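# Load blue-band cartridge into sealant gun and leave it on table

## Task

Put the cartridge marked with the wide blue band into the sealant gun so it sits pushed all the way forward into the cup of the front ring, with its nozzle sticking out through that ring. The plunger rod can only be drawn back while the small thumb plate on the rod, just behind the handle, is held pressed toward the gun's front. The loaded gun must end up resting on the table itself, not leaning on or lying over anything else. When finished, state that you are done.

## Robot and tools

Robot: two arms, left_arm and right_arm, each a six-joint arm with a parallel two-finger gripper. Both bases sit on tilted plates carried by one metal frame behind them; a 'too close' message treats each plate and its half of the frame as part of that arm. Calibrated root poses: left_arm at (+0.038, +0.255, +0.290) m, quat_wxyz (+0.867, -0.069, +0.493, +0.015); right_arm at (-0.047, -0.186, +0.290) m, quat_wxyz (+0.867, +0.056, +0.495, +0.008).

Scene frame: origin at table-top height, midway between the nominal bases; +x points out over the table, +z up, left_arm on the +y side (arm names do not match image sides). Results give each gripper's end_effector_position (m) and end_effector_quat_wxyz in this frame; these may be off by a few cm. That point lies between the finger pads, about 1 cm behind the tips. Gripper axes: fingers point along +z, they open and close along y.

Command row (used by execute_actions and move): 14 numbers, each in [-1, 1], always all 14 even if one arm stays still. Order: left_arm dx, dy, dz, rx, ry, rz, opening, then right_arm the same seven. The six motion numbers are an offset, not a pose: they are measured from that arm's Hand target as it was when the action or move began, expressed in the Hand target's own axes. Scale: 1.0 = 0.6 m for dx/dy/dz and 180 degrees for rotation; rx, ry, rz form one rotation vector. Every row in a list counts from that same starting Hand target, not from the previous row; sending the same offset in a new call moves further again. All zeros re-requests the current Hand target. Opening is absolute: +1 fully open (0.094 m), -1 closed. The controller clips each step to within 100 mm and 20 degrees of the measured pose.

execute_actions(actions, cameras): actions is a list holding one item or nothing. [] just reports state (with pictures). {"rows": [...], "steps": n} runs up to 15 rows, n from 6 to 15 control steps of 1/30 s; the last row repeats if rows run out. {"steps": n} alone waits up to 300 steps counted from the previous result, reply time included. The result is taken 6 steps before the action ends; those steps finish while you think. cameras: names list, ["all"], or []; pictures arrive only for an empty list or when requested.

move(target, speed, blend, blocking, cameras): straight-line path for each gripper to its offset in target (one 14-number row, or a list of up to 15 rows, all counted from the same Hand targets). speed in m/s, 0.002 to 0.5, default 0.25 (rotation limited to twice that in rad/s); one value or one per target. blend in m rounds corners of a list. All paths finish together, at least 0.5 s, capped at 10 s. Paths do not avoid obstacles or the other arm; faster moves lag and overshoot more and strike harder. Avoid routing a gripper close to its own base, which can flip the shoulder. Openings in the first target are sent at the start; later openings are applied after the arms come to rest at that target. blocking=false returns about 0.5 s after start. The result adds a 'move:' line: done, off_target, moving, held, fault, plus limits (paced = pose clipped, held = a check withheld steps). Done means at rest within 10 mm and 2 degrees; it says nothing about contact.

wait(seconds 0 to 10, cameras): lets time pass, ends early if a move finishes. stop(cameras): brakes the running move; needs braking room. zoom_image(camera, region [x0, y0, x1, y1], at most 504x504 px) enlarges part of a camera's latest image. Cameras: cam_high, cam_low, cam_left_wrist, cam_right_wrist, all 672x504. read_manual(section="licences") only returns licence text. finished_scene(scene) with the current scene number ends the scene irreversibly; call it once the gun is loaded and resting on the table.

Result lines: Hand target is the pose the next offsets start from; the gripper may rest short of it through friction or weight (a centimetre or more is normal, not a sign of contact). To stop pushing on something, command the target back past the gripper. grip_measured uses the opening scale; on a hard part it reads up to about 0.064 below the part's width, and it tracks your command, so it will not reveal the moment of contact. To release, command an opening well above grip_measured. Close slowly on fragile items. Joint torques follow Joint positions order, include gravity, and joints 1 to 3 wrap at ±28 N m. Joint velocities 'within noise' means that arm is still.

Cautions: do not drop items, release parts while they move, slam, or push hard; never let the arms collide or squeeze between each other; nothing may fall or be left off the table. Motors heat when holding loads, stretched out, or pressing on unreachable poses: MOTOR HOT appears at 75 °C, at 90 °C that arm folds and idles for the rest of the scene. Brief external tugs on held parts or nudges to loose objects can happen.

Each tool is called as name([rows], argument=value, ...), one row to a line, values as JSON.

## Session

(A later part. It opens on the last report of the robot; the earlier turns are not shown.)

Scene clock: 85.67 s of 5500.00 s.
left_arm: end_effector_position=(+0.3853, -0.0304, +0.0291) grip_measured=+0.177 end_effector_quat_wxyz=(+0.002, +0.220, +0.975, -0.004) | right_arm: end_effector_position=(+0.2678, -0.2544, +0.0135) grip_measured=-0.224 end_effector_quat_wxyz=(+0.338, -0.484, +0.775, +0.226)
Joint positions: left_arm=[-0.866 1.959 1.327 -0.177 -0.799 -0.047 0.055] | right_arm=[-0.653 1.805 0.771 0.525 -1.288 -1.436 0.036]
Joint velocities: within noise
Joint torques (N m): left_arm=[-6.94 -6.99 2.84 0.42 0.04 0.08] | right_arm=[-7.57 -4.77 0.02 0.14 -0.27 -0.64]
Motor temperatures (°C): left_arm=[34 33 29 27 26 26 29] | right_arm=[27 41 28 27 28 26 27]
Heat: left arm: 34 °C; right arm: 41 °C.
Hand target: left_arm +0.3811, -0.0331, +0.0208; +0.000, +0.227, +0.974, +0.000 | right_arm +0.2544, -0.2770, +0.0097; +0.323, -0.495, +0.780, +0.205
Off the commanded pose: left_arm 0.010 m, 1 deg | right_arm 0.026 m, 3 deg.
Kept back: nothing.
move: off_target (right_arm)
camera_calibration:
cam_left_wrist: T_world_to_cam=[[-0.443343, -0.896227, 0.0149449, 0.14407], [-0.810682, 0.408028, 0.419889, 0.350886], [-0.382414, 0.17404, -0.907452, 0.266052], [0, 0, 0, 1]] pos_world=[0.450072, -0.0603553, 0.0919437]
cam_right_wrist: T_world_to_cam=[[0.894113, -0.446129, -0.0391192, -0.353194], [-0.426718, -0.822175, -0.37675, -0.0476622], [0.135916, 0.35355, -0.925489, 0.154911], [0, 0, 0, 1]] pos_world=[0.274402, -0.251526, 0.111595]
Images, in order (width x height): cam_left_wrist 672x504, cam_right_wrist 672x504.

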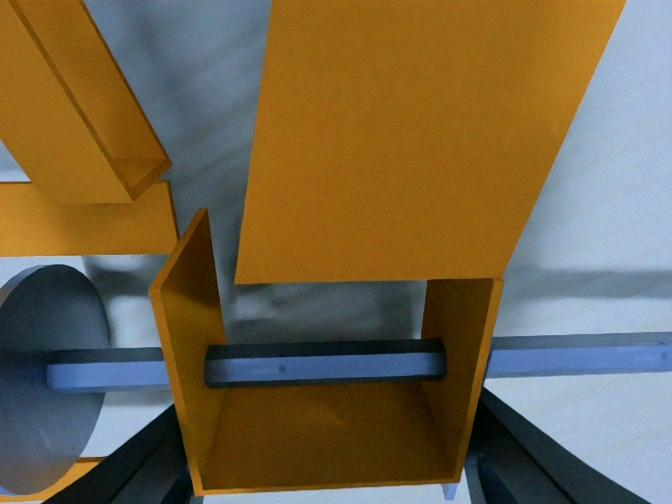

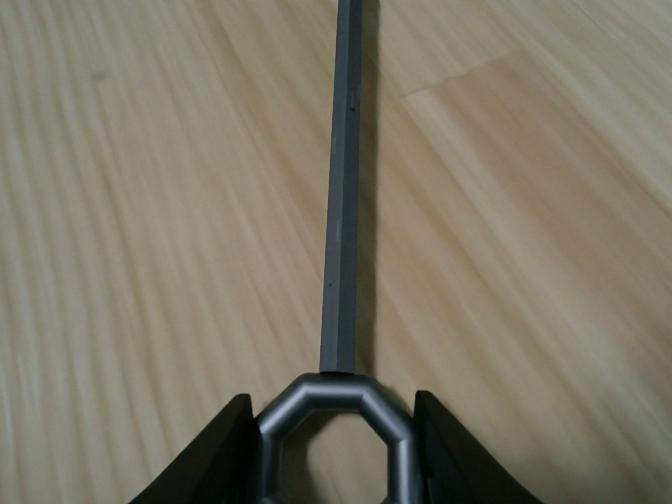

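move(target=[0,0,0,0,0,0,0.0, -0.09,0.00,0.09,0,0,0,-0.6], speed=0.08, cameras=["cam_left_wrist"])

move(target=[0,0,0,0,0,0,0.0, 0.09,0.00,-0.09,0,0,0,-0.6], speed=0.08, cameras=["cam_left_wrist"])

Scene clock: 88.37 s of 5500.00 s.
left_arm: end_effector_position=(+0.3868, -0.0275, +0.0286) grip_measured=+0.177 end_effector_quat_wxyz=(+0.003, +0.230, +0.973, +0.003) | right_arm: end_effector_position=(+0.2754, -0.2273, +0.0102) grip_measured=-0.224 end_effector_quat_wxyz=(+0.308, -0.481, +0.795, +0.202)
Joint positions: left_arm=[-0.864 1.959 1.329 -0.178 -0.811 -0.025 0.055] | right_arm=[-0.548 1.725 0.67 0.667 -1.108 -1.285 0.036]
Joint velocities: within noise
Joint torques (N m): left_arm=[-7.08 -7.01 2.74 0.44 0.03 -0.02] | right_arm=[2.92 -7.36 -0.08 0.78 -0.07 0.08]
Motor temperatures (°C): left_arm=[34 33 29 27 26 26 29] | right_arm=[27 41 28 27 28 26 27]
Heat: left arm: 34 °C; right arm: 41 °C.
Hand target: left_arm +0.3811, -0.0331, +0.0208; +0.000, +0.227, +0.974, +0.000 | right_arm +0.2870, -0.2079, +0.0098; +0.323, -0.496, +0.780, +0.205
Off the commanded pose: left_arm 0.011 m, 1 deg | right_arm 0.023 m, 3 deg.
Kept back: nothing.
move: off_target (left_arm, right_arm)
camera_calibration:
cam_left_wrist: T_world_to_cam=[[-0.461708, -0.887031, 0.000977751, 0.155025], [-0.804399, 0.419162, 0.421005, 0.349022], [-0.373855, 0.193595, -0.907058, 0.262818], [0, 0, 0, 1]] pos_world=[0.450585, -0.0596646, 0.0912996]
Images, in order (width x height): cam_left_wrist 672x504.

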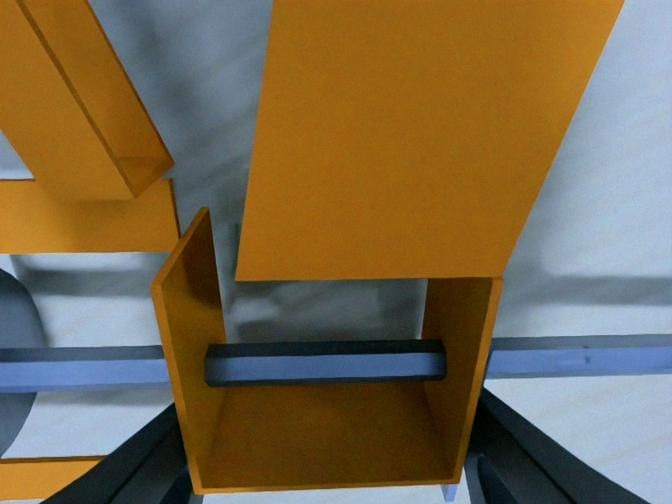

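Scene clock: 89.63 s of 5500.00 s.
left_arm: end_effector_position=(+0.3862, -0.0317, +0.0295) grip_measured=+0.177 end_effector_quat_wxyz=(+0.003, +0.219, +0.976, -0.006) | right_arm: end_effector_position=(+0.2694, -0.2544, +0.0144) grip_measured=-0.224 end_effector_quat_wxyz=(+0.342, -0.484, +0.774, +0.224)
Joint positions: left_arm=[-0.867 1.959 1.329 -0.172 -0.796 -0.045 0.055] | right_arm=[-0.654 1.807 0.766 0.558 -1.294 -1.415 0.036]
Joint velocities: left_arm=[within noise] | right_arm=[-0.007 -0.017 0.051 -0.139 -0.037 -0.095 0]
Joint torques (N m): left_arm=[-6.91 -6.98 2.76 0.39 0.01 0.06] | right_arm=[-7.49 -4.81 -0.1 0.11 -0.21 -0.68]
Motor temperatures (°C): left_arm=[34 33 29 27 26 26 29] | right_arm=[27 41 28 27 28 26 28]
Heat: left arm: 34 °C; right arm: 41 °C.
Hand target: left_arm +0.3811, -0.0332, +0.0209; +0.000, +0.227, +0.974, +0.000 | right_arm +0.2545, -0.2769, +0.0097; +0.323, -0.496, +0.780, +0.205
Off the commanded pose: left_arm 0.010 m, 1 deg | right_arm 0.027 m, 3 deg.
Kept back: nothing.
move: off_target (right_arm)
camera_calibration:
cam_left_wrist: T_world_to_cam=[[-0.441404, -0.897114, 0.0186899, 0.142365], [-0.812493, 0.408434, 0.415977, 0.352882], [-0.380813, 0.168429, -0.909183, 0.266183], [0, 0, 0, 1]] pos_world=[0.450921, -0.0612449, 0.0925573]
Images, in order (width x height): cam_left_wrist 672x504.

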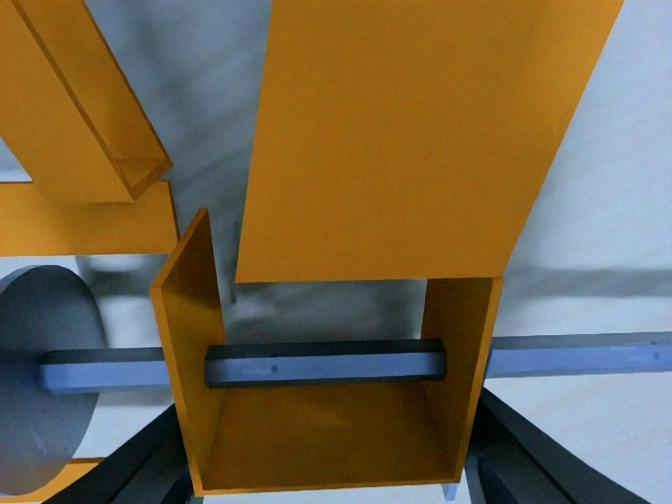

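move([
  [0,0,0,0,0,0,0.0, -0.075,0.00,0.075,0,0,0,-0.6],
  [0,0,0,0,0,0,0.35, -0.075,0.00,0.075,0,0,0,-0.6],
  [0,0,-0.018,0,0,0,0.35, -0.075,0.00,0.075,0,0,0,-0.6],
  [0,0,-0.018,0,0,0,0.0, -0.075,0.00,0.075,0,0,0,-0.6],
], speed=0.08, cameras=["cam_left_wrist"])

move(target=[0,0,0,0,0,0,0.0, 0.075,0.00,-0.075,0,0,0,-0.6], speed=0.08, cameras=["cam_left_wrist"])

Scene clock: 92.93 s of 5500.00 s.
left_arm: end_effector_position=(+0.3887, -0.0223, +0.0284) grip_measured=+0.179 end_effector_quat_wxyz=(+0.005, +0.229, +0.973, +0.018) | right_arm: end_effector_position=(+0.2712, -0.2328, +0.0104) grip_measured=-0.224 end_effector_quat_wxyz=(+0.312, -0.480, +0.794, +0.206)
Joint positions: left_arm=[-0.863 1.96 1.329 -0.183 -0.842 -0.032 0.055] | right_arm=[-0.572 1.744 0.68 0.657 -1.143 -1.305 0.036]
Joint velocities: within noise
Joint torques (N m): left_arm=[-8.69 -9.16 1.95 0.2 0.21 -0.17] | right_arm=[1.54 -7.42 0.06 0.72 -0.08 0.03]
Motor temperatures (°C): left_arm=[34 33 29 27 26 26 29] | right_arm=[27 41 28 27 28 26 28]
Heat: left arm: 34 °C; right arm: 41 °C.
Hand target: left_arm +0.3812, -0.0332, +0.0317; +0.000, +0.227, +0.974, +0.000 | right_arm +0.2816, -0.2193, +0.0098; +0.323, -0.496, +0.780, +0.205
Off the commanded pose: left_arm 0.014 m, 2 deg | right_arm 0.017 m, 3 deg.
Kept back: nothing.
move: off_target (left_arm, right_arm); target 2's new opening was sent with left_arm's hand 0.011 m and 1 deg from that target; target 4's new opening was sent with left_arm's hand 0.013 m and 2 deg from that target
camera_calibration:
cam_left_wrist: T_world_to_cam=[[-0.458812, -0.888027, -0.0299945, 0.160256], [-0.810619, 0.404517, 0.423395, 0.350392], [-0.363853, 0.218573, -0.905448, 0.25902], [0, 0, 0, 1]] pos_world=[0.451807, -0.0560424, 0.0909821]
Images, in order (width x height): cam_left_wrist 672x504.

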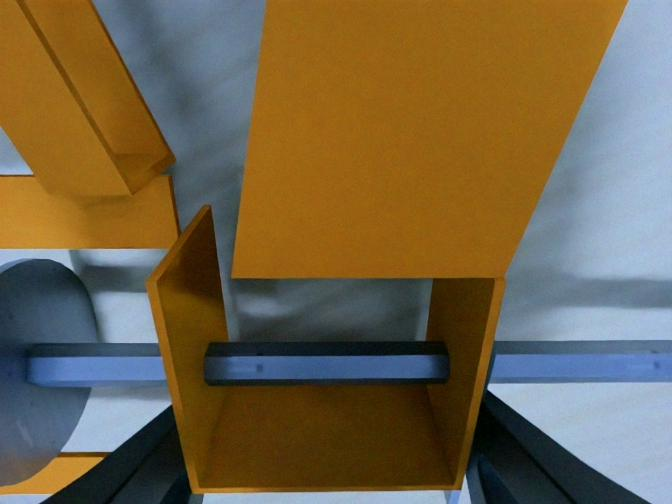

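Scene clock: 94.10 s of 5500.00 s.
left_arm: end_effector_position=(+0.3871, -0.0258, +0.0294) grip_measured=+0.178 end_effector_quat_wxyz=(+0.004, +0.217, +0.976, +0.010) | right_arm: end_effector_position=(+0.2676, -0.2572, +0.0152) grip_measured=-0.224 end_effector_quat_wxyz=(+0.341, -0.483, +0.775, +0.224)
Joint positions: left_arm=[-0.867 1.96 1.329 -0.183 -0.828 -0.058 0.055] | right_arm=[-0.664 1.807 0.769 0.537 -1.3 -1.43 0.036]
Joint velocities: within noise
Joint torques (N m): left_arm=[-8.42 -9.1 1.98 0.21 0.14 -0.02] | right_arm=[-6.78 -4.83 0.02 0.12 -0.16 -0.66]
Motor temperatures (°C): left_arm=[35 33 29 27 26 26 29] | right_arm=[27 41 28 27 28 26 28]
Heat: left arm: 35 °C; right arm: 41 °C.
Hand target: left_arm +0.3812, -0.0332, +0.0317; +0.000, +0.227, +0.974, +0.000 | right_arm +0.2545, -0.2770, +0.0098; +0.323, -0.496, +0.780, +0.205
Off the commanded pose: left_arm 0.010 m, 2 deg | right_arm 0.024 m, 3 deg.
Kept back: nothing.
move: off_target (right_arm)
camera_calibration:
cam_left_wrist: T_world_to_cam=[[-0.437195, -0.899262, -0.0137403, 0.147307], [-0.818013, 0.391252, 0.421637, 0.352771], [-0.373786, 0.195577, -0.906661, 0.263344], [0, 0, 0, 1]] pos_world=[0.451407, -0.0570593, 0.0920462]
Images, in order (width x height): cam_left_wrist 672x504.

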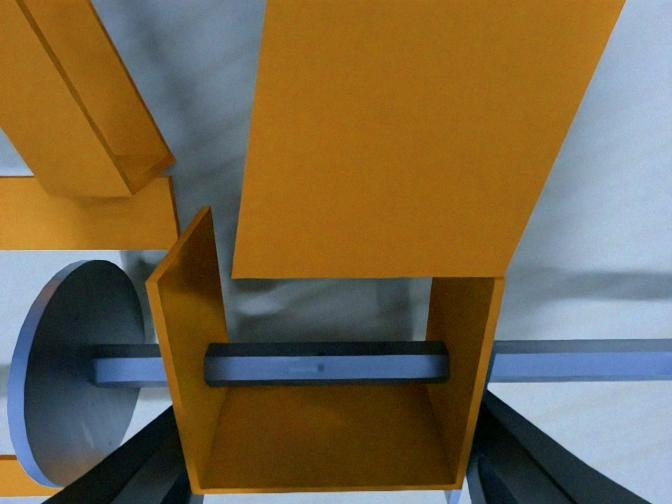

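move([
  [0,0,0,0,0,0,0.0, -0.05,0.00,0.05,0,0,0,-0.6],
  [0,0,0,0,0,0,0.35, -0.05,0.00,0.05,0,0,0,-0.6],
  [0,0.005,-0.035,0,0,0,0.35, -0.05,0.00,0.05,0,0,0,-0.6],
], speed=0.08, cameras=["cam_left_wrist"])

Scene clock: 96.57 s of 5500.00 s.
left_arm: end_effector_position=(+0.3827, -0.0205, +0.0363) grip_measured=+0.348 end_effector_quat_wxyz=(-0.005, +0.227, +0.974, +0.018) | right_arm: end_effector_position=(+0.2640, -0.2475, +0.0111) grip_measured=-0.224 end_effector_quat_wxyz=(+0.318, -0.477, +0.791, +0.214)
Joint positions: left_arm=[-0.878 1.943 1.322 -0.233 -0.846 -0.073 0.063] | right_arm=[-0.627 1.779 0.713 0.6 -1.214 -1.363 0.036]
Joint velocities: within noise
Joint torques (N m): left_arm=[-10.13 -12.22 1.18 0.09 0.02 -0.1] | right_arm=[0.39 -7.75 -0.53 0.69 0 0.01]
Motor temperatures (°C): left_arm=[35 34 29 27 26 26 29] | right_arm=[27 41 28 27 28 26 28]
Heat: left arm: 35 °C; right arm: 41 °C.
Hand target: left_arm +0.3824, -0.0304, +0.0526; +0.000, +0.227, +0.974, +0.000 | right_arm +0.2725, -0.2385, +0.0097; +0.323, -0.496, +0.780, +0.205
Off the commanded pose: left_arm 0.019 m, 2 deg | right_arm 0.012 m, 3 deg.
Kept back: nothing.
move: off_target (left_arm, right_arm); target 2's new opening was sent with left_arm's hand 0.012 m and 2 deg from that target
camera_calibration:
cam_left_wrist: T_world_to_cam=[[-0.455677, -0.889784, -0.0253379, 0.157939], [-0.80401, 0.399201, 0.440689, 0.338297], [-0.382003, 0.221184, -0.897302, 0.270298], [0, 0, 0, 1]] pos_world=[0.447218, -0.0543025, 0.0974572]
Images, in order (width x height): cam_left_wrist 672x504.

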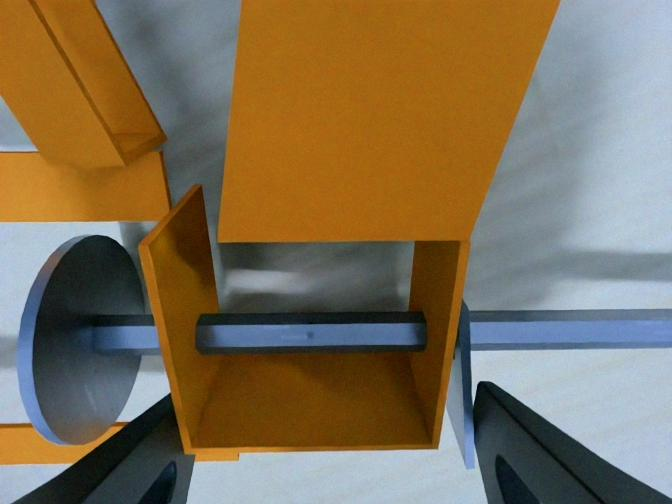

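move([
  [0,0,0,0,0,0,0.0, 0,0.00,0,0,0,0,-0.6],
  [0,0,0,0,0,0,0.0, 0.05,0.00,-0.05,0,0,0,-0.6],
], speed=0.08, cameras=["cam_left_wrist"])

Scene clock: 99.07 s of 5500.00 s.
left_arm: end_effector_position=(+0.3762, -0.0296, +0.0392) grip_measured=+0.097 end_effector_quat_wxyz=(-0.013, +0.221, +0.975, -0.005) | right_arm: end_effector_position=(+0.2608, -0.2631, +0.0114) grip_measured=-0.224 end_effector_quat_wxyz=(+0.327, -0.485, +0.781, +0.219)
Joint positions: left_arm=[-0.888 1.941 1.319 -0.241 -0.803 -0.096 0.052] | right_arm=[-0.676 1.812 0.776 0.48 -1.28 -1.478 0.036]
Joint velocities: within noise
Joint torques (N m): left_arm=[-9.44 -11.96 1.44 0.14 -0.31 0] | right_arm=[-5.78 -5.16 0.42 0.19 -0.36 -0.47]
Motor temperatures (°C): left_arm=[35 35 29 27 26 26 29] | right_arm=[27 41 28 27 28 26 28]
Heat: left arm: 35 °C; right arm: 41 °C.
Hand target: left_arm +0.3824, -0.0305, +0.0527; +0.000, +0.227, +0.974, +0.000 | right_arm +0.2546, -0.2769, +0.0098; +0.323, -0.496, +0.780, +0.205
Off the commanded pose: left_arm 0.015 m, 2 deg | right_arm 0.015 m, 2 deg.
Kept back: nothing.
move: off_target (left_arm, right_arm)
camera_calibration:
cam_left_wrist: T_world_to_cam=[[-0.444157, -0.895642, 0.0234436, 0.14059], [-0.798044, 0.40738, 0.444036, 0.333215], [-0.407248, 0.178513, -0.895702, 0.280615], [0, 0, 0, 1]] pos_world=[0.442644, -0.0599202, 0.100093]
Images, in order (width x height): cam_left_wrist 672x504.

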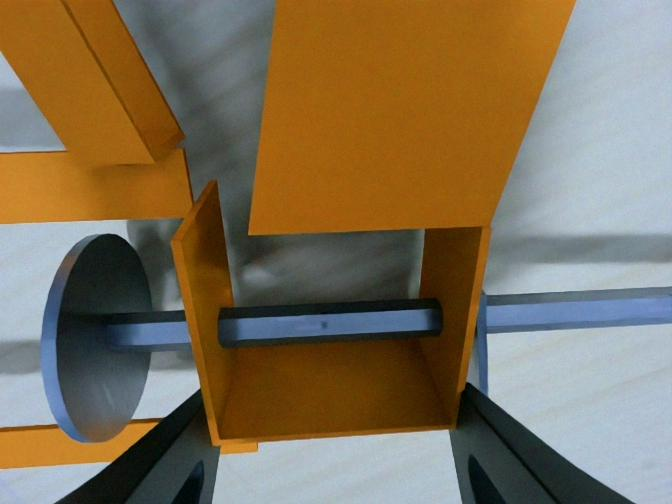

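move([
  [0,0,0,0,0,0,0.4, -0.05,0.00,0.05,0,0,0,-0.6],
  [0,0,-0.08,0,0,0,1, -0.05,0.00,0.05,0,0,0,-0.6],
  [0,0.01,-0.08,0,0,0,1, -0.05,0.00,0.05,0,0,0,-0.6],
], speed=0.1, cameras=["cam_left_wrist"])

Scene clock: 106.80 s of 5500.00 s.
left_arm: end_effector_position=(+0.3804, -0.0259, +0.0911) grip_measured=+0.998 end_effector_quat_wxyz=(-0.007, +0.227, +0.974, +0.005) | right_arm: end_effector_position=(+0.2638, -0.2442, +0.0111) grip_measured=-0.224 end_effector_quat_wxyz=(+0.320, -0.479, +0.788, +0.217)
Joint positions: left_arm=[-0.987 1.84 1.314 -0.421 -0.888 -0.199 0.094] | right_arm=[-0.619 1.779 0.712 0.598 -1.215 -1.37 0.036]
Joint velocities: within noise
Joint torques (N m): left_arm=[-8.14 -11.55 1.62 0.16 -0.06 0.05] | right_arm=[-0.18 -7.75 -0.4 0.69 0.02 0.07]
Motor temperatures (°C): left_arm=[36 36 29 27 26 26 29] | right_arm=[27 42 28 27 28 26 28]
Heat: left arm: 36 °C; right arm: 42 °C.
Hand target: left_arm +0.3851, -0.0251, +0.1007; +0.000, +0.227, +0.974, +0.000 | right_arm +0.2726, -0.2386, +0.0097; +0.323, -0.496, +0.780, +0.205
Off the commanded pose: left_arm 0.011 m, 1 deg | right_arm 0.011 m, 3 deg.
Kept back: nothing.
move: off_target (left_arm, right_arm); target 2's new opening was sent with left_arm's hand 0.014 m and 2 deg from that target
camera_calibration:
cam_left_wrist: T_world_to_cam=[[-0.455195, -0.89039, 0.00155885, 0.150829], [-0.79984, 0.409671, 0.438664, 0.313306], [-0.391221, 0.198431, -0.89865, 0.322835], [0, 0, 0, 1]] pos_world=[0.445552, -0.058116, 0.152444]
Images, in order (width x height): cam_left_wrist 672x504.

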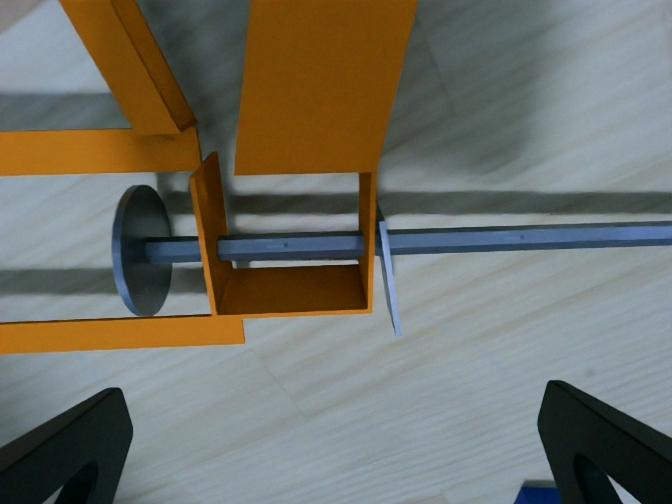

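move([
  [0.0015,0.0385,0,0,0,0,1, 0,0.00,0,0,0,0,-0.6],
  [0.0015,0.0385,0.085,0,0,0,1, 0,0.00,0,0,0,0,-0.6],
], speed=0.12, cameras=["cam_left_wrist"])

Scene clock: 108.50 s of 5500.00 s.
left_arm: end_effector_position=(+0.4046, +0.0014, +0.0583) grip_measured=+0.998 end_effector_quat_wxyz=(+0.006, +0.218, +0.976, +0.003) | right_arm: end_effector_position=(+0.2638, -0.2442, +0.0111) grip_measured=-0.224 end_effector_quat_wxyz=(+0.320, -0.479, +0.788, +0.217)
Joint positions: left_arm=[-0.859 1.807 1.262 -0.25 -0.809 -0.039 0.094] | right_arm=[-0.619 1.779 0.712 0.598 -1.215 -1.37 0.036]
Joint velocities: within noise
Joint torques (N m): left_arm=[-6.35 -6.9 1.66 0.48 0.13 0.06] | right_arm=[-0.17 -7.76 -0.42 0.69 0.02 0.07]
Motor temperatures (°C): left_arm=[36 36 29 27 26 26 29] | right_arm=[27 42 28 27 28 26 28]
Heat: left arm: 36 °C; right arm: 42 °C.
Hand target: left_arm +0.3944, -0.0040, +0.0497; +0.000, +0.227, +0.974, +0.000 | right_arm +0.2726, -0.2386, +0.0097; +0.323, -0.496, +0.780, +0.205
Off the commanded pose: left_arm 0.014 m, 1 deg | right_arm 0.010 m, 3 deg.
Kept back: nothing.
move: off_target (left_arm, right_arm)
camera_calibration:
cam_left_wrist: T_world_to_cam=[[-0.438834, -0.898568, -0.000649642, 0.179685], [-0.817649, 0.399016, 0.415013, 0.34441], [-0.372659, 0.182653, -0.909815, 0.290543], [0, 0, 0, 1]] pos_world=[0.468732, -0.0290349, 0.121522]
Images, in order (width x height): cam_left_wrist 672x504.

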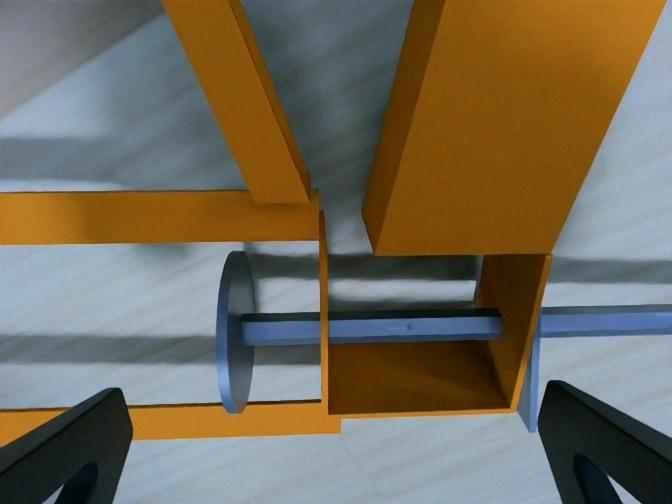

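move(target=[0.013,-0.018,0.0,0,0,0,1, 0,0.00,0,0,0,0,-0.6], speed=0.12, cameras=["cam_left_wrist"])

Scene clock: 109.53 s of 5500.00 s.
left_arm: end_effector_position=(+0.3939, +0.0000, +0.0528) grip_measured=+0.998 end_effector_quat_wxyz=(+0.001, +0.224, +0.975, +0.003) | right_arm: end_effector_position=(+0.2638, -0.2442, +0.0111) grip_measured=-0.224 end_effector_quat_wxyz=(+0.320, -0.479, +0.788, +0.217)
Joint positions: left_arm=[-0.859 1.823 1.241 -0.229 -0.806 -0.038 0.094] | right_arm=[-0.619 1.779 0.712 0.598 -1.215 -1.37 0.036]
Joint velocities: within noise
Joint torques (N m): left_arm=[-8.08 -6.74 1.47 0.46 -0.03 -0.08] | right_arm=[-0.17 -7.76 -0.4 0.69 0.01 0.08]
Motor temperatures (°C): left_arm=[36 35 29 27 26 26 29] | right_arm=[27 42 28 27 28 26 28]
Heat: left arm: 36 °C; right arm: 42 °C.
Hand target: left_arm +0.3827, -0.0102, +0.0497; +0.000, +0.227, +0.974, +0.000 | right_arm +0.2726, -0.2386, +0.0097; +0.323, -0.496, +0.780, +0.205
Off the commanded pose: left_arm 0.015 m, 0 deg | right_arm 0.010 m, 3 deg.
Kept back: nothing.
move: off_target (left_arm, right_arm)
camera_calibration:
cam_left_wrist: T_world_to_cam=[[-0.44995, -0.893051, 0.00211434, 0.177998], [-0.808125, 0.408167, 0.424657, 0.334216], [-0.380103, 0.189366, -0.905352, 0.28448], [0, 0, 0, 1]] pos_world=[0.45831, -0.0313252, 0.115251]
Images, in order (width x height): cam_left_wrist 672x504.

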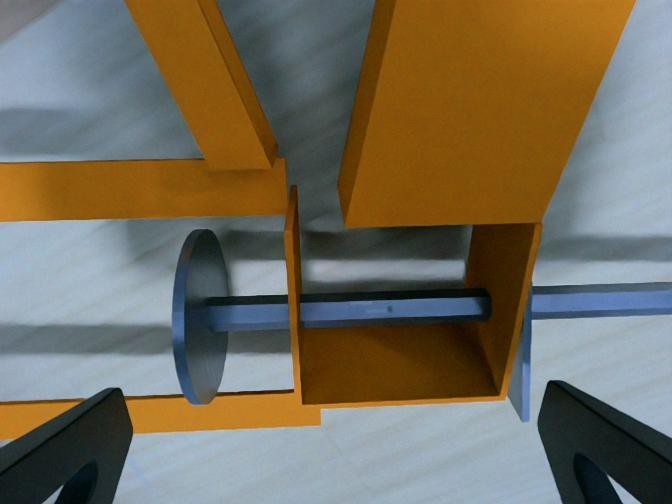

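move([
  [0.002,-0.012,0.0,0,0,0,1, 0,0.00,0,0,0,0,-0.6],
  [0.002,-0.012,0.03,0,0,0,1, 0,0.00,0,0,0,0,-0.6],
], speed=0.1, cameras=["cam_left_wrist"])

Scene clock: 111.47 s of 5500.00 s.
left_arm: end_effector_position=(+0.3831, -0.0088, +0.0397) grip_measured=+0.998 end_effector_quat_wxyz=(+0.002, +0.226, +0.974, +0.007) | right_arm: end_effector_position=(+0.2638, -0.2442, +0.0111) grip_measured=-0.224 end_effector_quat_wxyz=(+0.320, -0.479, +0.788, +0.217)
Joint positions: left_arm=[-0.861 1.882 1.241 -0.171 -0.817 -0.035 0.094] | right_arm=[-0.619 1.779 0.712 0.598 -1.215 -1.37 0.036]
Joint velocities: within noise
Joint torques (N m): left_arm=[-6.5 -6.63 2.8 0.47 0.13 0.06] | right_arm=[-0.17 -7.76 -0.4 0.7 0.01 0.07]
Motor temperatures (°C): left_arm=[36 35 29 27 26 26 29] | right_arm=[27 42 28 27 28 26 28]
Heat: left arm: 36 °C; right arm: 42 °C.
Hand target: left_arm +0.3784, -0.0161, +0.0317; +0.000, +0.227, +0.974, +0.000 | right_arm +0.2726, -0.2386, +0.0097; +0.323, -0.496, +0.780, +0.205
Off the commanded pose: left_arm 0.012 m, 1 deg | right_arm 0.010 m, 3 deg.
Kept back: nothing.
move: off_target (left_arm, right_arm)
camera_calibration:
cam_left_wrist: T_world_to_cam=[[-0.45358, -0.891186, -0.00728837, 0.167061], [-0.808678, 0.408122, 0.423647, 0.334904], [-0.374573, 0.198052, -0.905798, 0.268179], [0, 0, 0, 1]] pos_world=[0.447058, -0.0409123, 0.102253]
Images, in order (width x height): cam_left_wrist 672x504.

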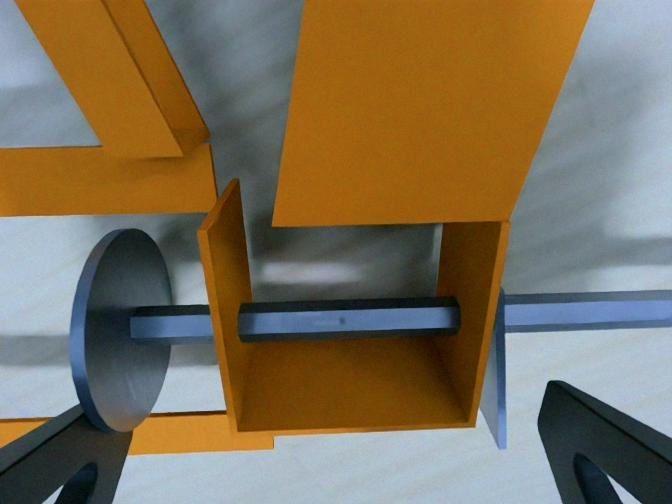

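move([
  [0.0,0.0,-0.035,0,0,0,1, 0,0.00,0,0,0,0,-0.6],
  [-0.01,0.014,-0.035,0,0,0,1, 0,0.00,0,0,0,0,-0.6],
  [-0.01,0.014,-0.010,0,0,0,1, 0,0.00,0,0,0,0,-0.6],
], speed=0.1, cameras=["cam_left_wrist"])

Scene clock: 112.73 s of 5500.00 s.
left_arm: end_effector_position=(+0.3835, -0.0067, +0.0398) grip_measured=+0.998 end_effector_quat_wxyz=(-0.004, +0.229, +0.973, +0.010) | right_arm: end_effector_position=(+0.2638, -0.2442, +0.0111) grip_measured=-0.224 end_effector_quat_wxyz=(+0.320, -0.479, +0.788, +0.217)
Joint positions: left_arm=[-0.857 1.882 1.255 -0.201 -0.816 -0.038 0.094] | right_arm=[-0.619 1.779 0.712 0.598 -1.215 -1.37 0.036]
Joint velocities: within noise
Joint torques (N m): left_arm=[-6.39 -8.99 2.74 0.41 0.15 0.07] | right_arm=[-0.17 -7.76 -0.4 0.69 0.01 0.07]
Motor temperatures (°C): left_arm=[36 35 29 27 26 26 29] | right_arm=[27 42 28 27 28 26 28]
Heat: left arm: 36 °C; right arm: 42 °C.
Hand target: left_arm +0.3875, -0.0112, +0.0377; +0.000, +0.227, +0.974, +0.000 | right_arm +0.2726, -0.2386, +0.0097; +0.323, -0.496, +0.780, +0.205
Off the commanded pose: left_arm 0.006 m, 1 deg | right_arm 0.010 m, 3 deg.
Kept back: nothing.
move: off_target (right_arm)
camera_calibration:
cam_left_wrist: T_world_to_cam=[[-0.460456, -0.887643, -0.00833496, 0.171837], [-0.800483, 0.411147, 0.436102, 0.330782], [-0.383677, 0.207478, -0.899858, 0.271288], [0, 0, 0, 1]] pos_world=[0.447996, -0.039756, 0.101298]
Images, in order (width x height): cam_left_wrist 672x504.

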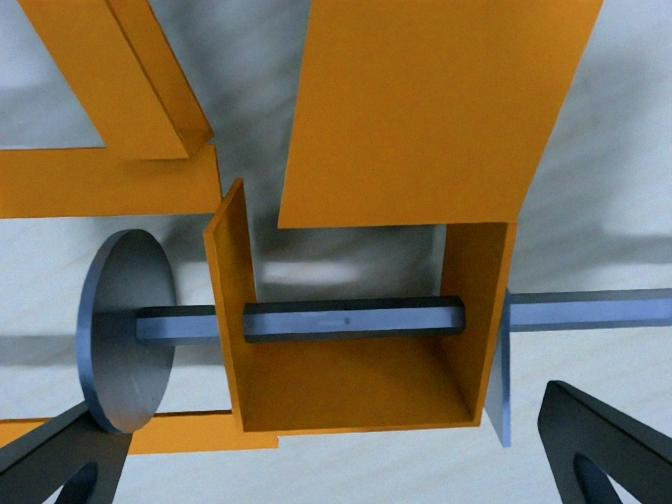

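move([
  [0.0,0.0,-0.07,0,0,0,1, 0,0.00,0,0,0,0,-0.6],
  [0.001,0.018,-0.07,0,0,0,1, 0,0.00,0,0,0,0,-0.6],
], speed=0.1, cameras=["cam_left_wrist"])

Scene clock: 114.10 s of 5500.00 s.
left_arm: end_effector_position=(+0.3902, -0.0044, +0.0728) grip_measured=+0.998 end_effector_quat_wxyz=(-0.001, +0.225, +0.974, +0.002) | right_arm: end_effector_position=(+0.2638, -0.2442, +0.0111) grip_measured=-0.224 end_effector_quat_wxyz=(+0.320, -0.479, +0.788, +0.217)
Joint positions: left_arm=[-0.907 1.794 1.243 -0.302 -0.836 -0.091 0.094] | right_arm=[-0.619 1.779 0.712 0.598 -1.215 -1.37 0.036]
Joint velocities: within noise
Joint torques (N m): left_arm=[-7.1 -11.49 1.33 0.15 -0.09 -0.06] | right_arm=[-0.17 -7.76 -0.4 0.69 0.01 0.08]
Motor temperatures (°C): left_arm=[36 35 29 27 26 26 29] | right_arm=[26 42 28 27 28 26 28]
Heat: left arm: 36 °C; right arm: 42 °C.
Hand target: left_arm +0.3917, -0.0014, +0.0797; +0.000, +0.227, +0.974, +0.000 | right_arm +0.2726, -0.2386, +0.0097; +0.323, -0.496, +0.780, +0.205
Off the commanded pose: left_arm 0.008 m, 0 deg | right_arm 0.010 m, 3 deg.
Kept back: nothing.
move: off_target (right_arm)
camera_calibration:
cam_left_wrist: T_world_to_cam=[[-0.452115, -0.891942, 0.00569988, 0.172955], [-0.805242, 0.4109, 0.427489, 0.323231], [-0.383637, 0.188684, -0.904003, 0.303285], [0, 0, 0, 1]] pos_world=[0.454826, -0.0357746, 0.135007]
Images, in order (width x height): cam_left_wrist 672x504.

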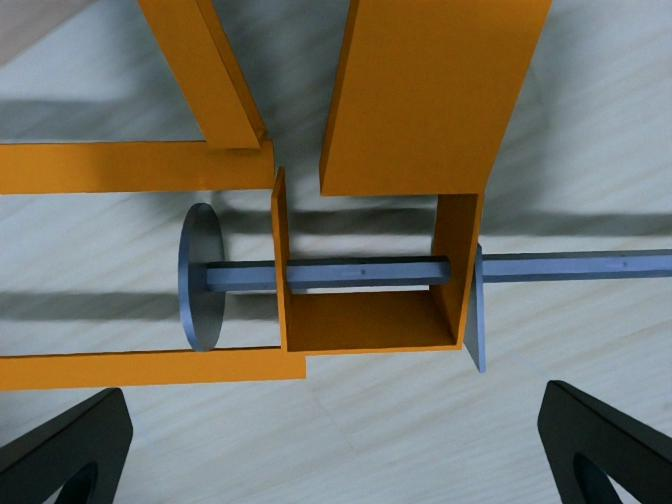

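move(target=[0.0023,-0.013,0.06,0,0,0,1, 0,0.00,0,0,0,0,-0.6], speed=0.1, cameras=["cam_left_wrist"])

Scene clock: 115.33 s of 5500.00 s.
left_arm: end_effector_position=(+0.3937, -0.0023, +0.0517) grip_measured=+0.998 end_effector_quat_wxyz=(+0.003, +0.222, +0.975, +0.004) | right_arm: end_effector_position=(+0.2638, -0.2442, +0.0111) grip_measured=-0.224 end_effector_quat_wxyz=(+0.320, -0.479, +0.788, +0.217)
Joint positions: left_arm=[-0.861 1.832 1.243 -0.217 -0.811 -0.039 0.094] | right_arm=[-0.619 1.779 0.712 0.598 -1.215 -1.37 0.036]
Joint velocities: within noise
Joint torques (N m): left_arm=[-6.34 -6.86 2.18 0.45 0.13 0.05] | right_arm=[-0.17 -7.76 -0.42 0.7 0.02 0.07]
Motor temperatures (°C): left_arm=[36 35 29 27 26 26 29] | right_arm=[26 42 28 27 28 26 28]
Heat: left arm: 36 °C; right arm: 42 °C.
Hand target: left_arm +0.3871, -0.0077, +0.0437; +0.000, +0.227, +0.974, +0.000 | right_arm +0.2726, -0.2386, +0.0097; +0.323, -0.496, +0.780, +0.205
Off the commanded pose: left_arm 0.012 m, 1 deg | right_arm 0.010 m, 3 deg.
Kept back: nothing.
move: off_target (left_arm, right_arm)
camera_calibration:
cam_left_wrist: T_world_to_cam=[[-0.446309, -0.894879, -0.000514444, 0.174566], [-0.812252, 0.404858, 0.419925, 0.337344], [-0.375574, 0.187834, -0.907559, 0.282145], [0, 0, 0, 1]] pos_world=[0.457884, -0.0333577, 0.114494]
Images, in order (width x height): cam_left_wrist 672x504.

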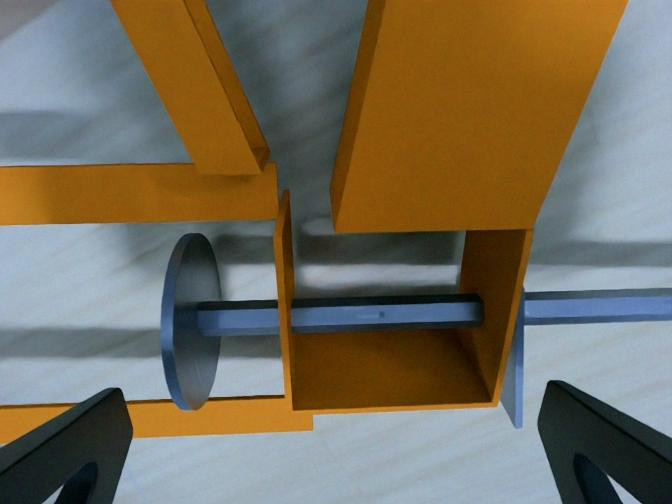

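execute_actions(actions=[], cameras=["all"])

Scene clock: 118.10 s of 5500.00 s.
left_arm: end_effector_position=(+0.3943, -0.0023, +0.0517) grip_measured=+0.998 end_effector_quat_wxyz=(+0.005, +0.221, +0.975, +0.004) | right_arm: end_effector_position=(+0.2638, -0.2442, +0.0111) grip_measured=-0.224 end_effector_quat_wxyz=(+0.320, -0.479, +0.788, +0.217)
Joint positions: left_arm=[-0.861 1.832 1.243 -0.213 -0.813 -0.039 0.094] | right_arm=[-0.619 1.779 0.712 0.598 -1.215 -1.37 0.036]
Joint velocities: within noise
Joint torques (N m): left_arm=[-6.34 -6.86 2.18 0.47 0.14 0.05] | right_arm=[-0.17 -7.75 -0.4 0.7 0.02 0.07]
Motor temperatures (°C): left_arm=[36 35 29 27 26 26 29] | right_arm=[26 43 28 27 28 26 28]
Heat: left arm: 36 °C; right arm: 43 °C.
Hand target: left_arm +0.3871, -0.0077, +0.0437; +0.000, +0.227, +0.974, +0.000 | right_arm +0.2726, -0.2386, +0.0097; +0.323, -0.496, +0.780, +0.205
Off the commanded pose: left_arm 0.012 m, 1 deg | right_arm 0.010 m, 3 deg.
Steps of this call (1-83: nothing new was sent). Readings (end_effector_position of left_arm | right_arm):
1: (+0.3937, -0.0023, +0.0517) | (+0.2638, -0.2442, +0.0111)
2: (+0.3937, -0.0023, +0.0517) | (+0.2638, -0.2442, +0.0111)
4: (+0.3939, -0.0024, +0.0517) | (+0.2638, -0.2442, +0.0111)
8: (+0.3939, -0.0024, +0.0517) | (+0.2638, -0.2442, +0.0111)
83: the state above
camera_calibration:
cam_left_wrist: T_world_to_cam=[[-0.444323, -0.895865, -0.00198444, 0.174116], [-0.814234, 0.40291, 0.417956, 0.338763], [-0.373632, 0.187323, -0.908465, 0.281681], [0, 0, 0, 1]] pos_world=[0.458441, -0.0332725, 0.114655]
cam_right_wrist: T_world_to_cam=[[0.884737, -0.463233, -0.0515387, -0.346715], [-0.452091, -0.826, -0.336657, -0.0364853], [0.11338, 0.321153, -0.940216, 0.147841], [0, 0, 0, 1]] pos_world=[0.273495, -0.238227, 0.10885]

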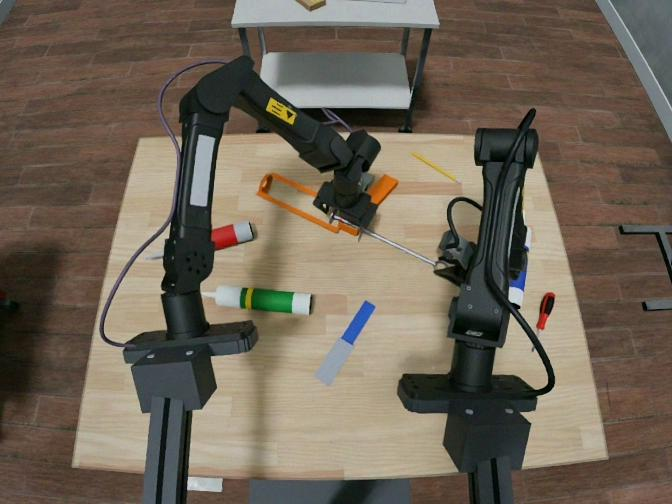

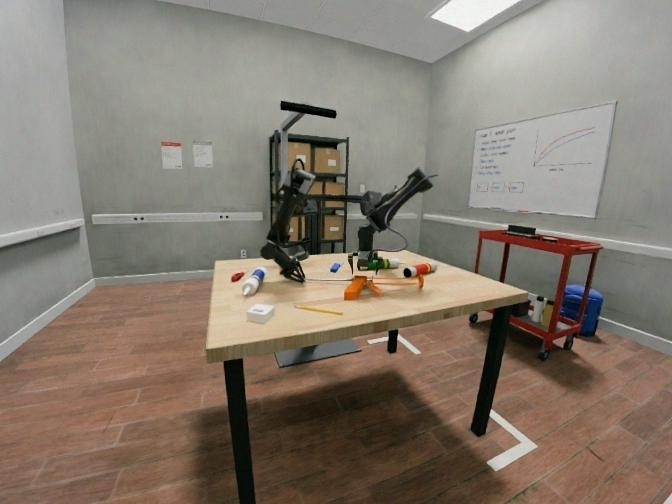

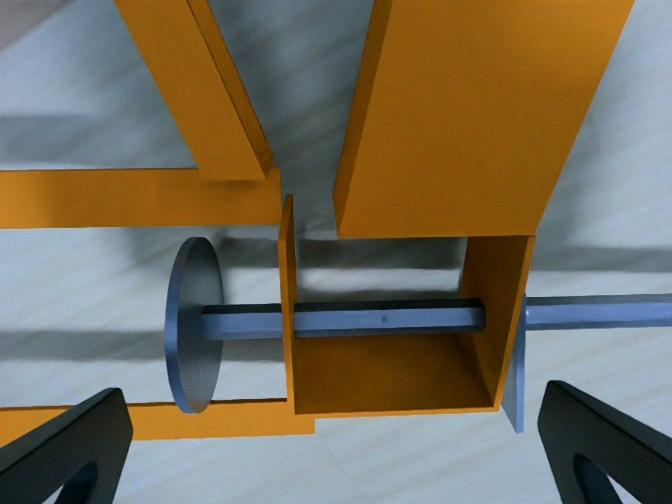

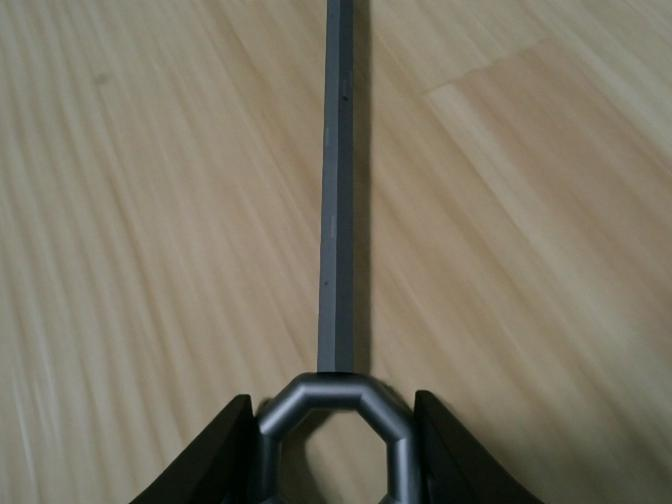

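move(target=[0.0035,-0.006,0.02,0,0,0,1,0,0,0,0,0,0,-0.6], speed=0.05, cameras=["cam_left_wrist"])

Scene clock: 119.40 s of 5500.00 s.
left_arm: end_effector_position=(+0.3890, -0.0055, +0.0405) grip_measured=+0.998 end_effector_quat_wxyz=(+0.002, +0.222, +0.975, +0.001) | right_arm: end_effector_position=(+0.2638, -0.2442, +0.0111) grip_measured=-0.224 end_effector_quat_wxyz=(+0.320, -0.479, +0.788, +0.217)
Joint positions: left_arm=[-0.848 1.863 1.243 -0.177 -0.796 -0.027 0.094] | right_arm=[-0.619 1.779 0.712 0.598 -1.215 -1.37 0.036]
Joint velocities: within noise
Joint torques (N m): left_arm=[-6.27 -6.74 2.32 0.48 0.14 0.08] | right_arm=[-0.17 -7.76 -0.42 0.69 0.02 0.07]
Motor temperatures (°C): left_arm=[36 35 29 27 26 26 29] | right_arm=[26 43 28 27 28 26 28]
Heat: left arm: 36 °C; right arm: 43 °C.
Hand target: left_arm +0.3836, -0.0101, +0.0317; +0.000, +0.227, +0.974, +0.000 | right_arm +0.2726, -0.2386, +0.0097; +0.323, -0.496, +0.780, +0.205
Off the commanded pose: left_arm 0.011 m, 1 deg | right_arm 0.010 m, 3 deg.
Kept back: nothing.
move: off_target (left_arm, right_arm)
camera_calibration:
cam_left_wrist: T_world_to_cam=[[-0.445871, -0.895082, 0.00524678, 0.169195], [-0.810804, 0.406359, 0.421272, 0.338889], [-0.379205, 0.183579, -0.906919, 0.27225], [0, 0, 0, 1]] pos_world=[0.45345, -0.0362462, 0.103257]
Images, in order (width x height): cam_left_wrist 672x504.

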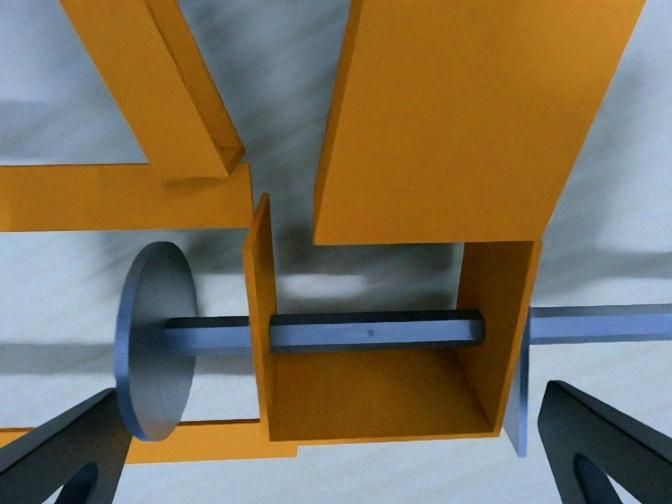

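zoom_image(camera="cam_left_wrist", region=[60, 220, 312, 504])

zoom_image(camera="cam_left_wrist", region=[420, 220, 672, 504])

Scaled by 1.775 from the camera's 672x504 image, which has a finer 960x720 frame.

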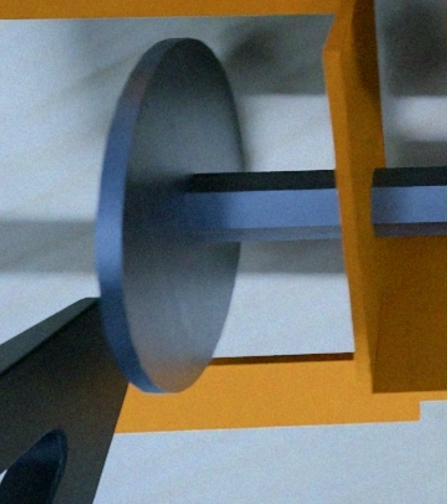

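Scaled by 1.775 from the camera's 672x504 image, which has a finer 960x720 frame.

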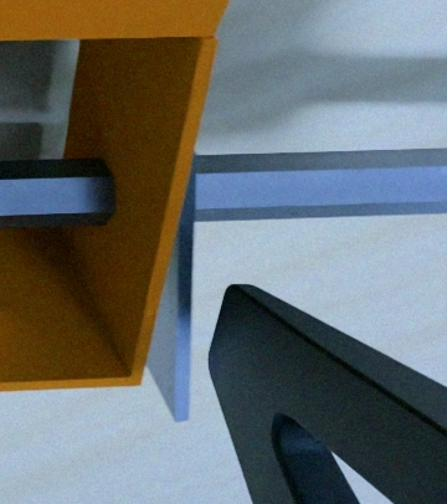

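move([
  [0,0.006,-0.003,0,0,0,1,0,0,0,0,0,0,-0.6],
  [0,0.006,0.013,0,0,0,1,0,0,0,0,0,0,-0.6],
], speed=0.05, cameras=["cam_left_wrist"])

zoom_image(camera="cam_left_wrist", region=[60, 220, 312, 504])

Scene clock: 121.67 s of 5500.00 s.
left_arm: end_effector_position=(+0.3910, -0.0037, +0.0334) grip_measured=+0.998 end_effector_quat_wxyz=(+0.003, +0.220, +0.975, -0.002) | right_arm: end_effector_position=(+0.2639, -0.2437, +0.0111) grip_measured=-0.224 end_effector_quat_wxyz=(+0.320, -0.479, +0.788, +0.218)
Joint positions: left_arm=[-0.828 1.871 1.243 -0.151 -0.777 -0.007 0.094] | right_arm=[-0.618 1.779 0.712 0.598 -1.215 -1.369 0.036]
Joint velocities: within noise
Joint torques (N m): left_arm=[-6.11 -6.76 2.29 0.47 0.11 0.05] | right_arm=[-0.24 -7.75 -0.42 0.69 0.02 0.07]
Motor temperatures (°C): left_arm=[35 35 29 27 26 26 29] | right_arm=[26 43 28 27 28 26 28]
Heat: left arm: 35 °C; right arm: 43 °C.
Hand target: left_arm +0.3852, -0.0067, +0.0238; +0.000, +0.227, +0.974, +0.000 | right_arm +0.2726, -0.2385, +0.0097; +0.323, -0.496, +0.780, +0.205
Off the commanded pose: left_arm 0.012 m, 1 deg | right_arm 0.010 m, 3 deg.
Kept back: nothing.
move: off_target (left_arm, right_arm)
camera_calibration:
cam_left_wrist: T_world_to_cam=[[-0.443577, -0.896181, 0.00995234, 0.170695], [-0.812093, 0.406604, 0.418544, 0.343348], [-0.379138, 0.177574, -0.908142, 0.26622], [0, 0, 0, 1]] pos_world=[0.455481, -0.0339065, 0.09636]
Images, in order (width x height): cam_left_wrist 672x504.

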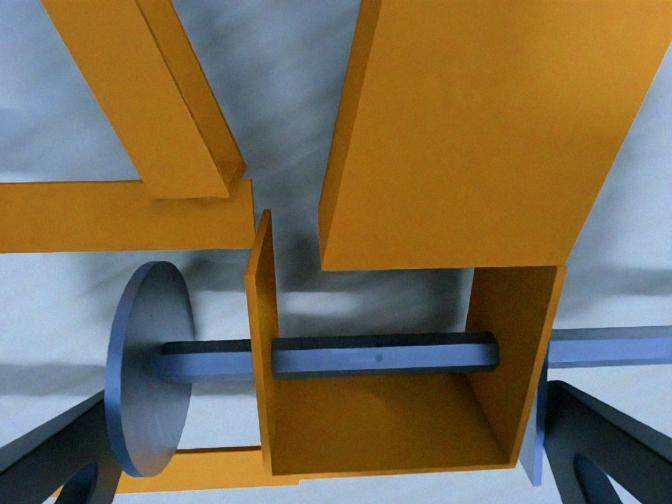

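Scaled by 1.775 from the camera's 672x504 image, which has a finer 960x720 frame.

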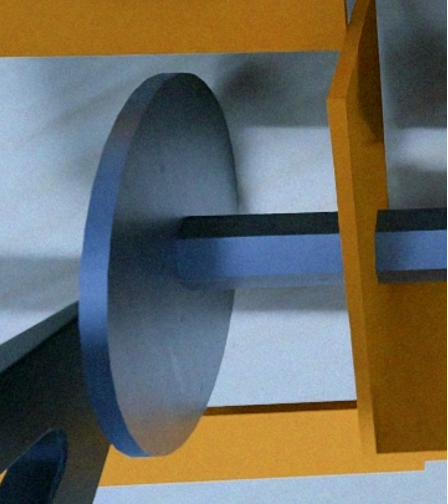

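move(target=[0,-0.008,0,0,0,0,0.65,0.018,0.002,-0.018,0,0,0,-0.6], speed=0.05, cameras=["cam_left_wrist"])

zoom_image(camera="cam_left_wrist", region=[60, 220, 312, 504])

Scene clock: 122.77 s of 5500.00 s.
left_arm: end_effector_position=(+0.3926, -0.0018, +0.0328) grip_measured=+0.656 end_effector_quat_wxyz=(+0.005, +0.218, +0.976, +0.004) | right_arm: end_effector_position=(+0.2652, -0.2428, +0.0112) grip_measured=-0.224 end_effector_quat_wxyz=(+0.322, -0.480, +0.786, +0.219)
Joint positions: left_arm=[-0.827 1.873 1.243 -0.146 -0.79 -0.009 0.078] | right_arm=[-0.615 1.779 0.714 0.601 -1.217 -1.367 0.036]
Joint velocities: within noise
Joint torques (N m): left_arm=[-6.9 -5.91 2.85 0.44 0.03 -0.01] | right_arm=[-4.04 -5.86 0.57 0.32 -0.32 -0.4]
Motor temperatures (°C): left_arm=[35 34 29 27 26 26 29] | right_arm=[26 43 28 27 28 26 28]
Heat: left arm: 35 °C; right arm: 43 °C.
Hand target: left_arm +0.3832, -0.0111, +0.0239; +0.000, +0.227, +0.974, +0.000 | right_arm +0.2649, -0.2519, +0.0098; +0.323, -0.496, +0.780, +0.205
Off the commanded pose: left_arm 0.016 m, 1 deg | right_arm 0.009 m, 2 deg.
Kept back: nothing.
move: off_target (left_arm)
camera_calibration:
cam_left_wrist: T_world_to_cam=[[-0.439207, -0.89838, -0.00311535, 0.171759], [-0.817251, 0.398099, 0.416675, 0.346241], [-0.373092, 0.185553, -0.90905, 0.263637], [0, 0, 0, 1]] pos_world=[0.456765, -0.0324525, 0.0959245]
Images, in order (width x height): cam_left_wrist 672x504.

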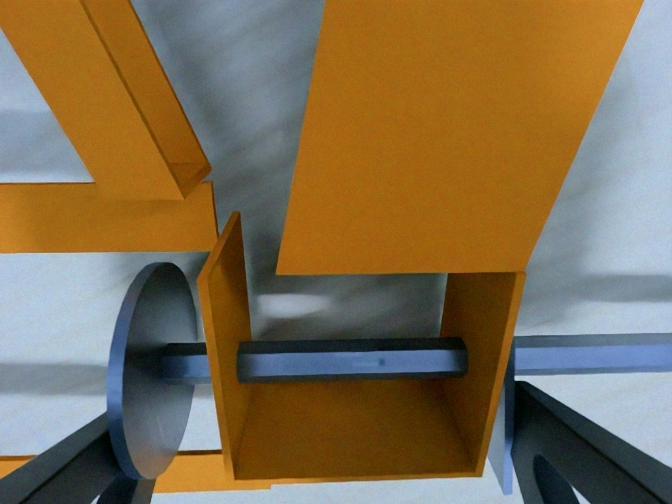

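Scaled by 1.775 from the camera's 672x504 image, which has a finer 960x720 frame.

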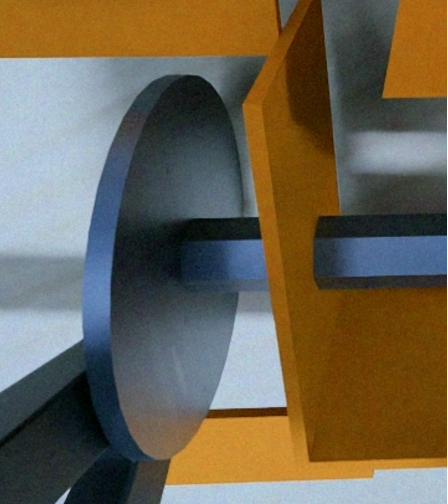

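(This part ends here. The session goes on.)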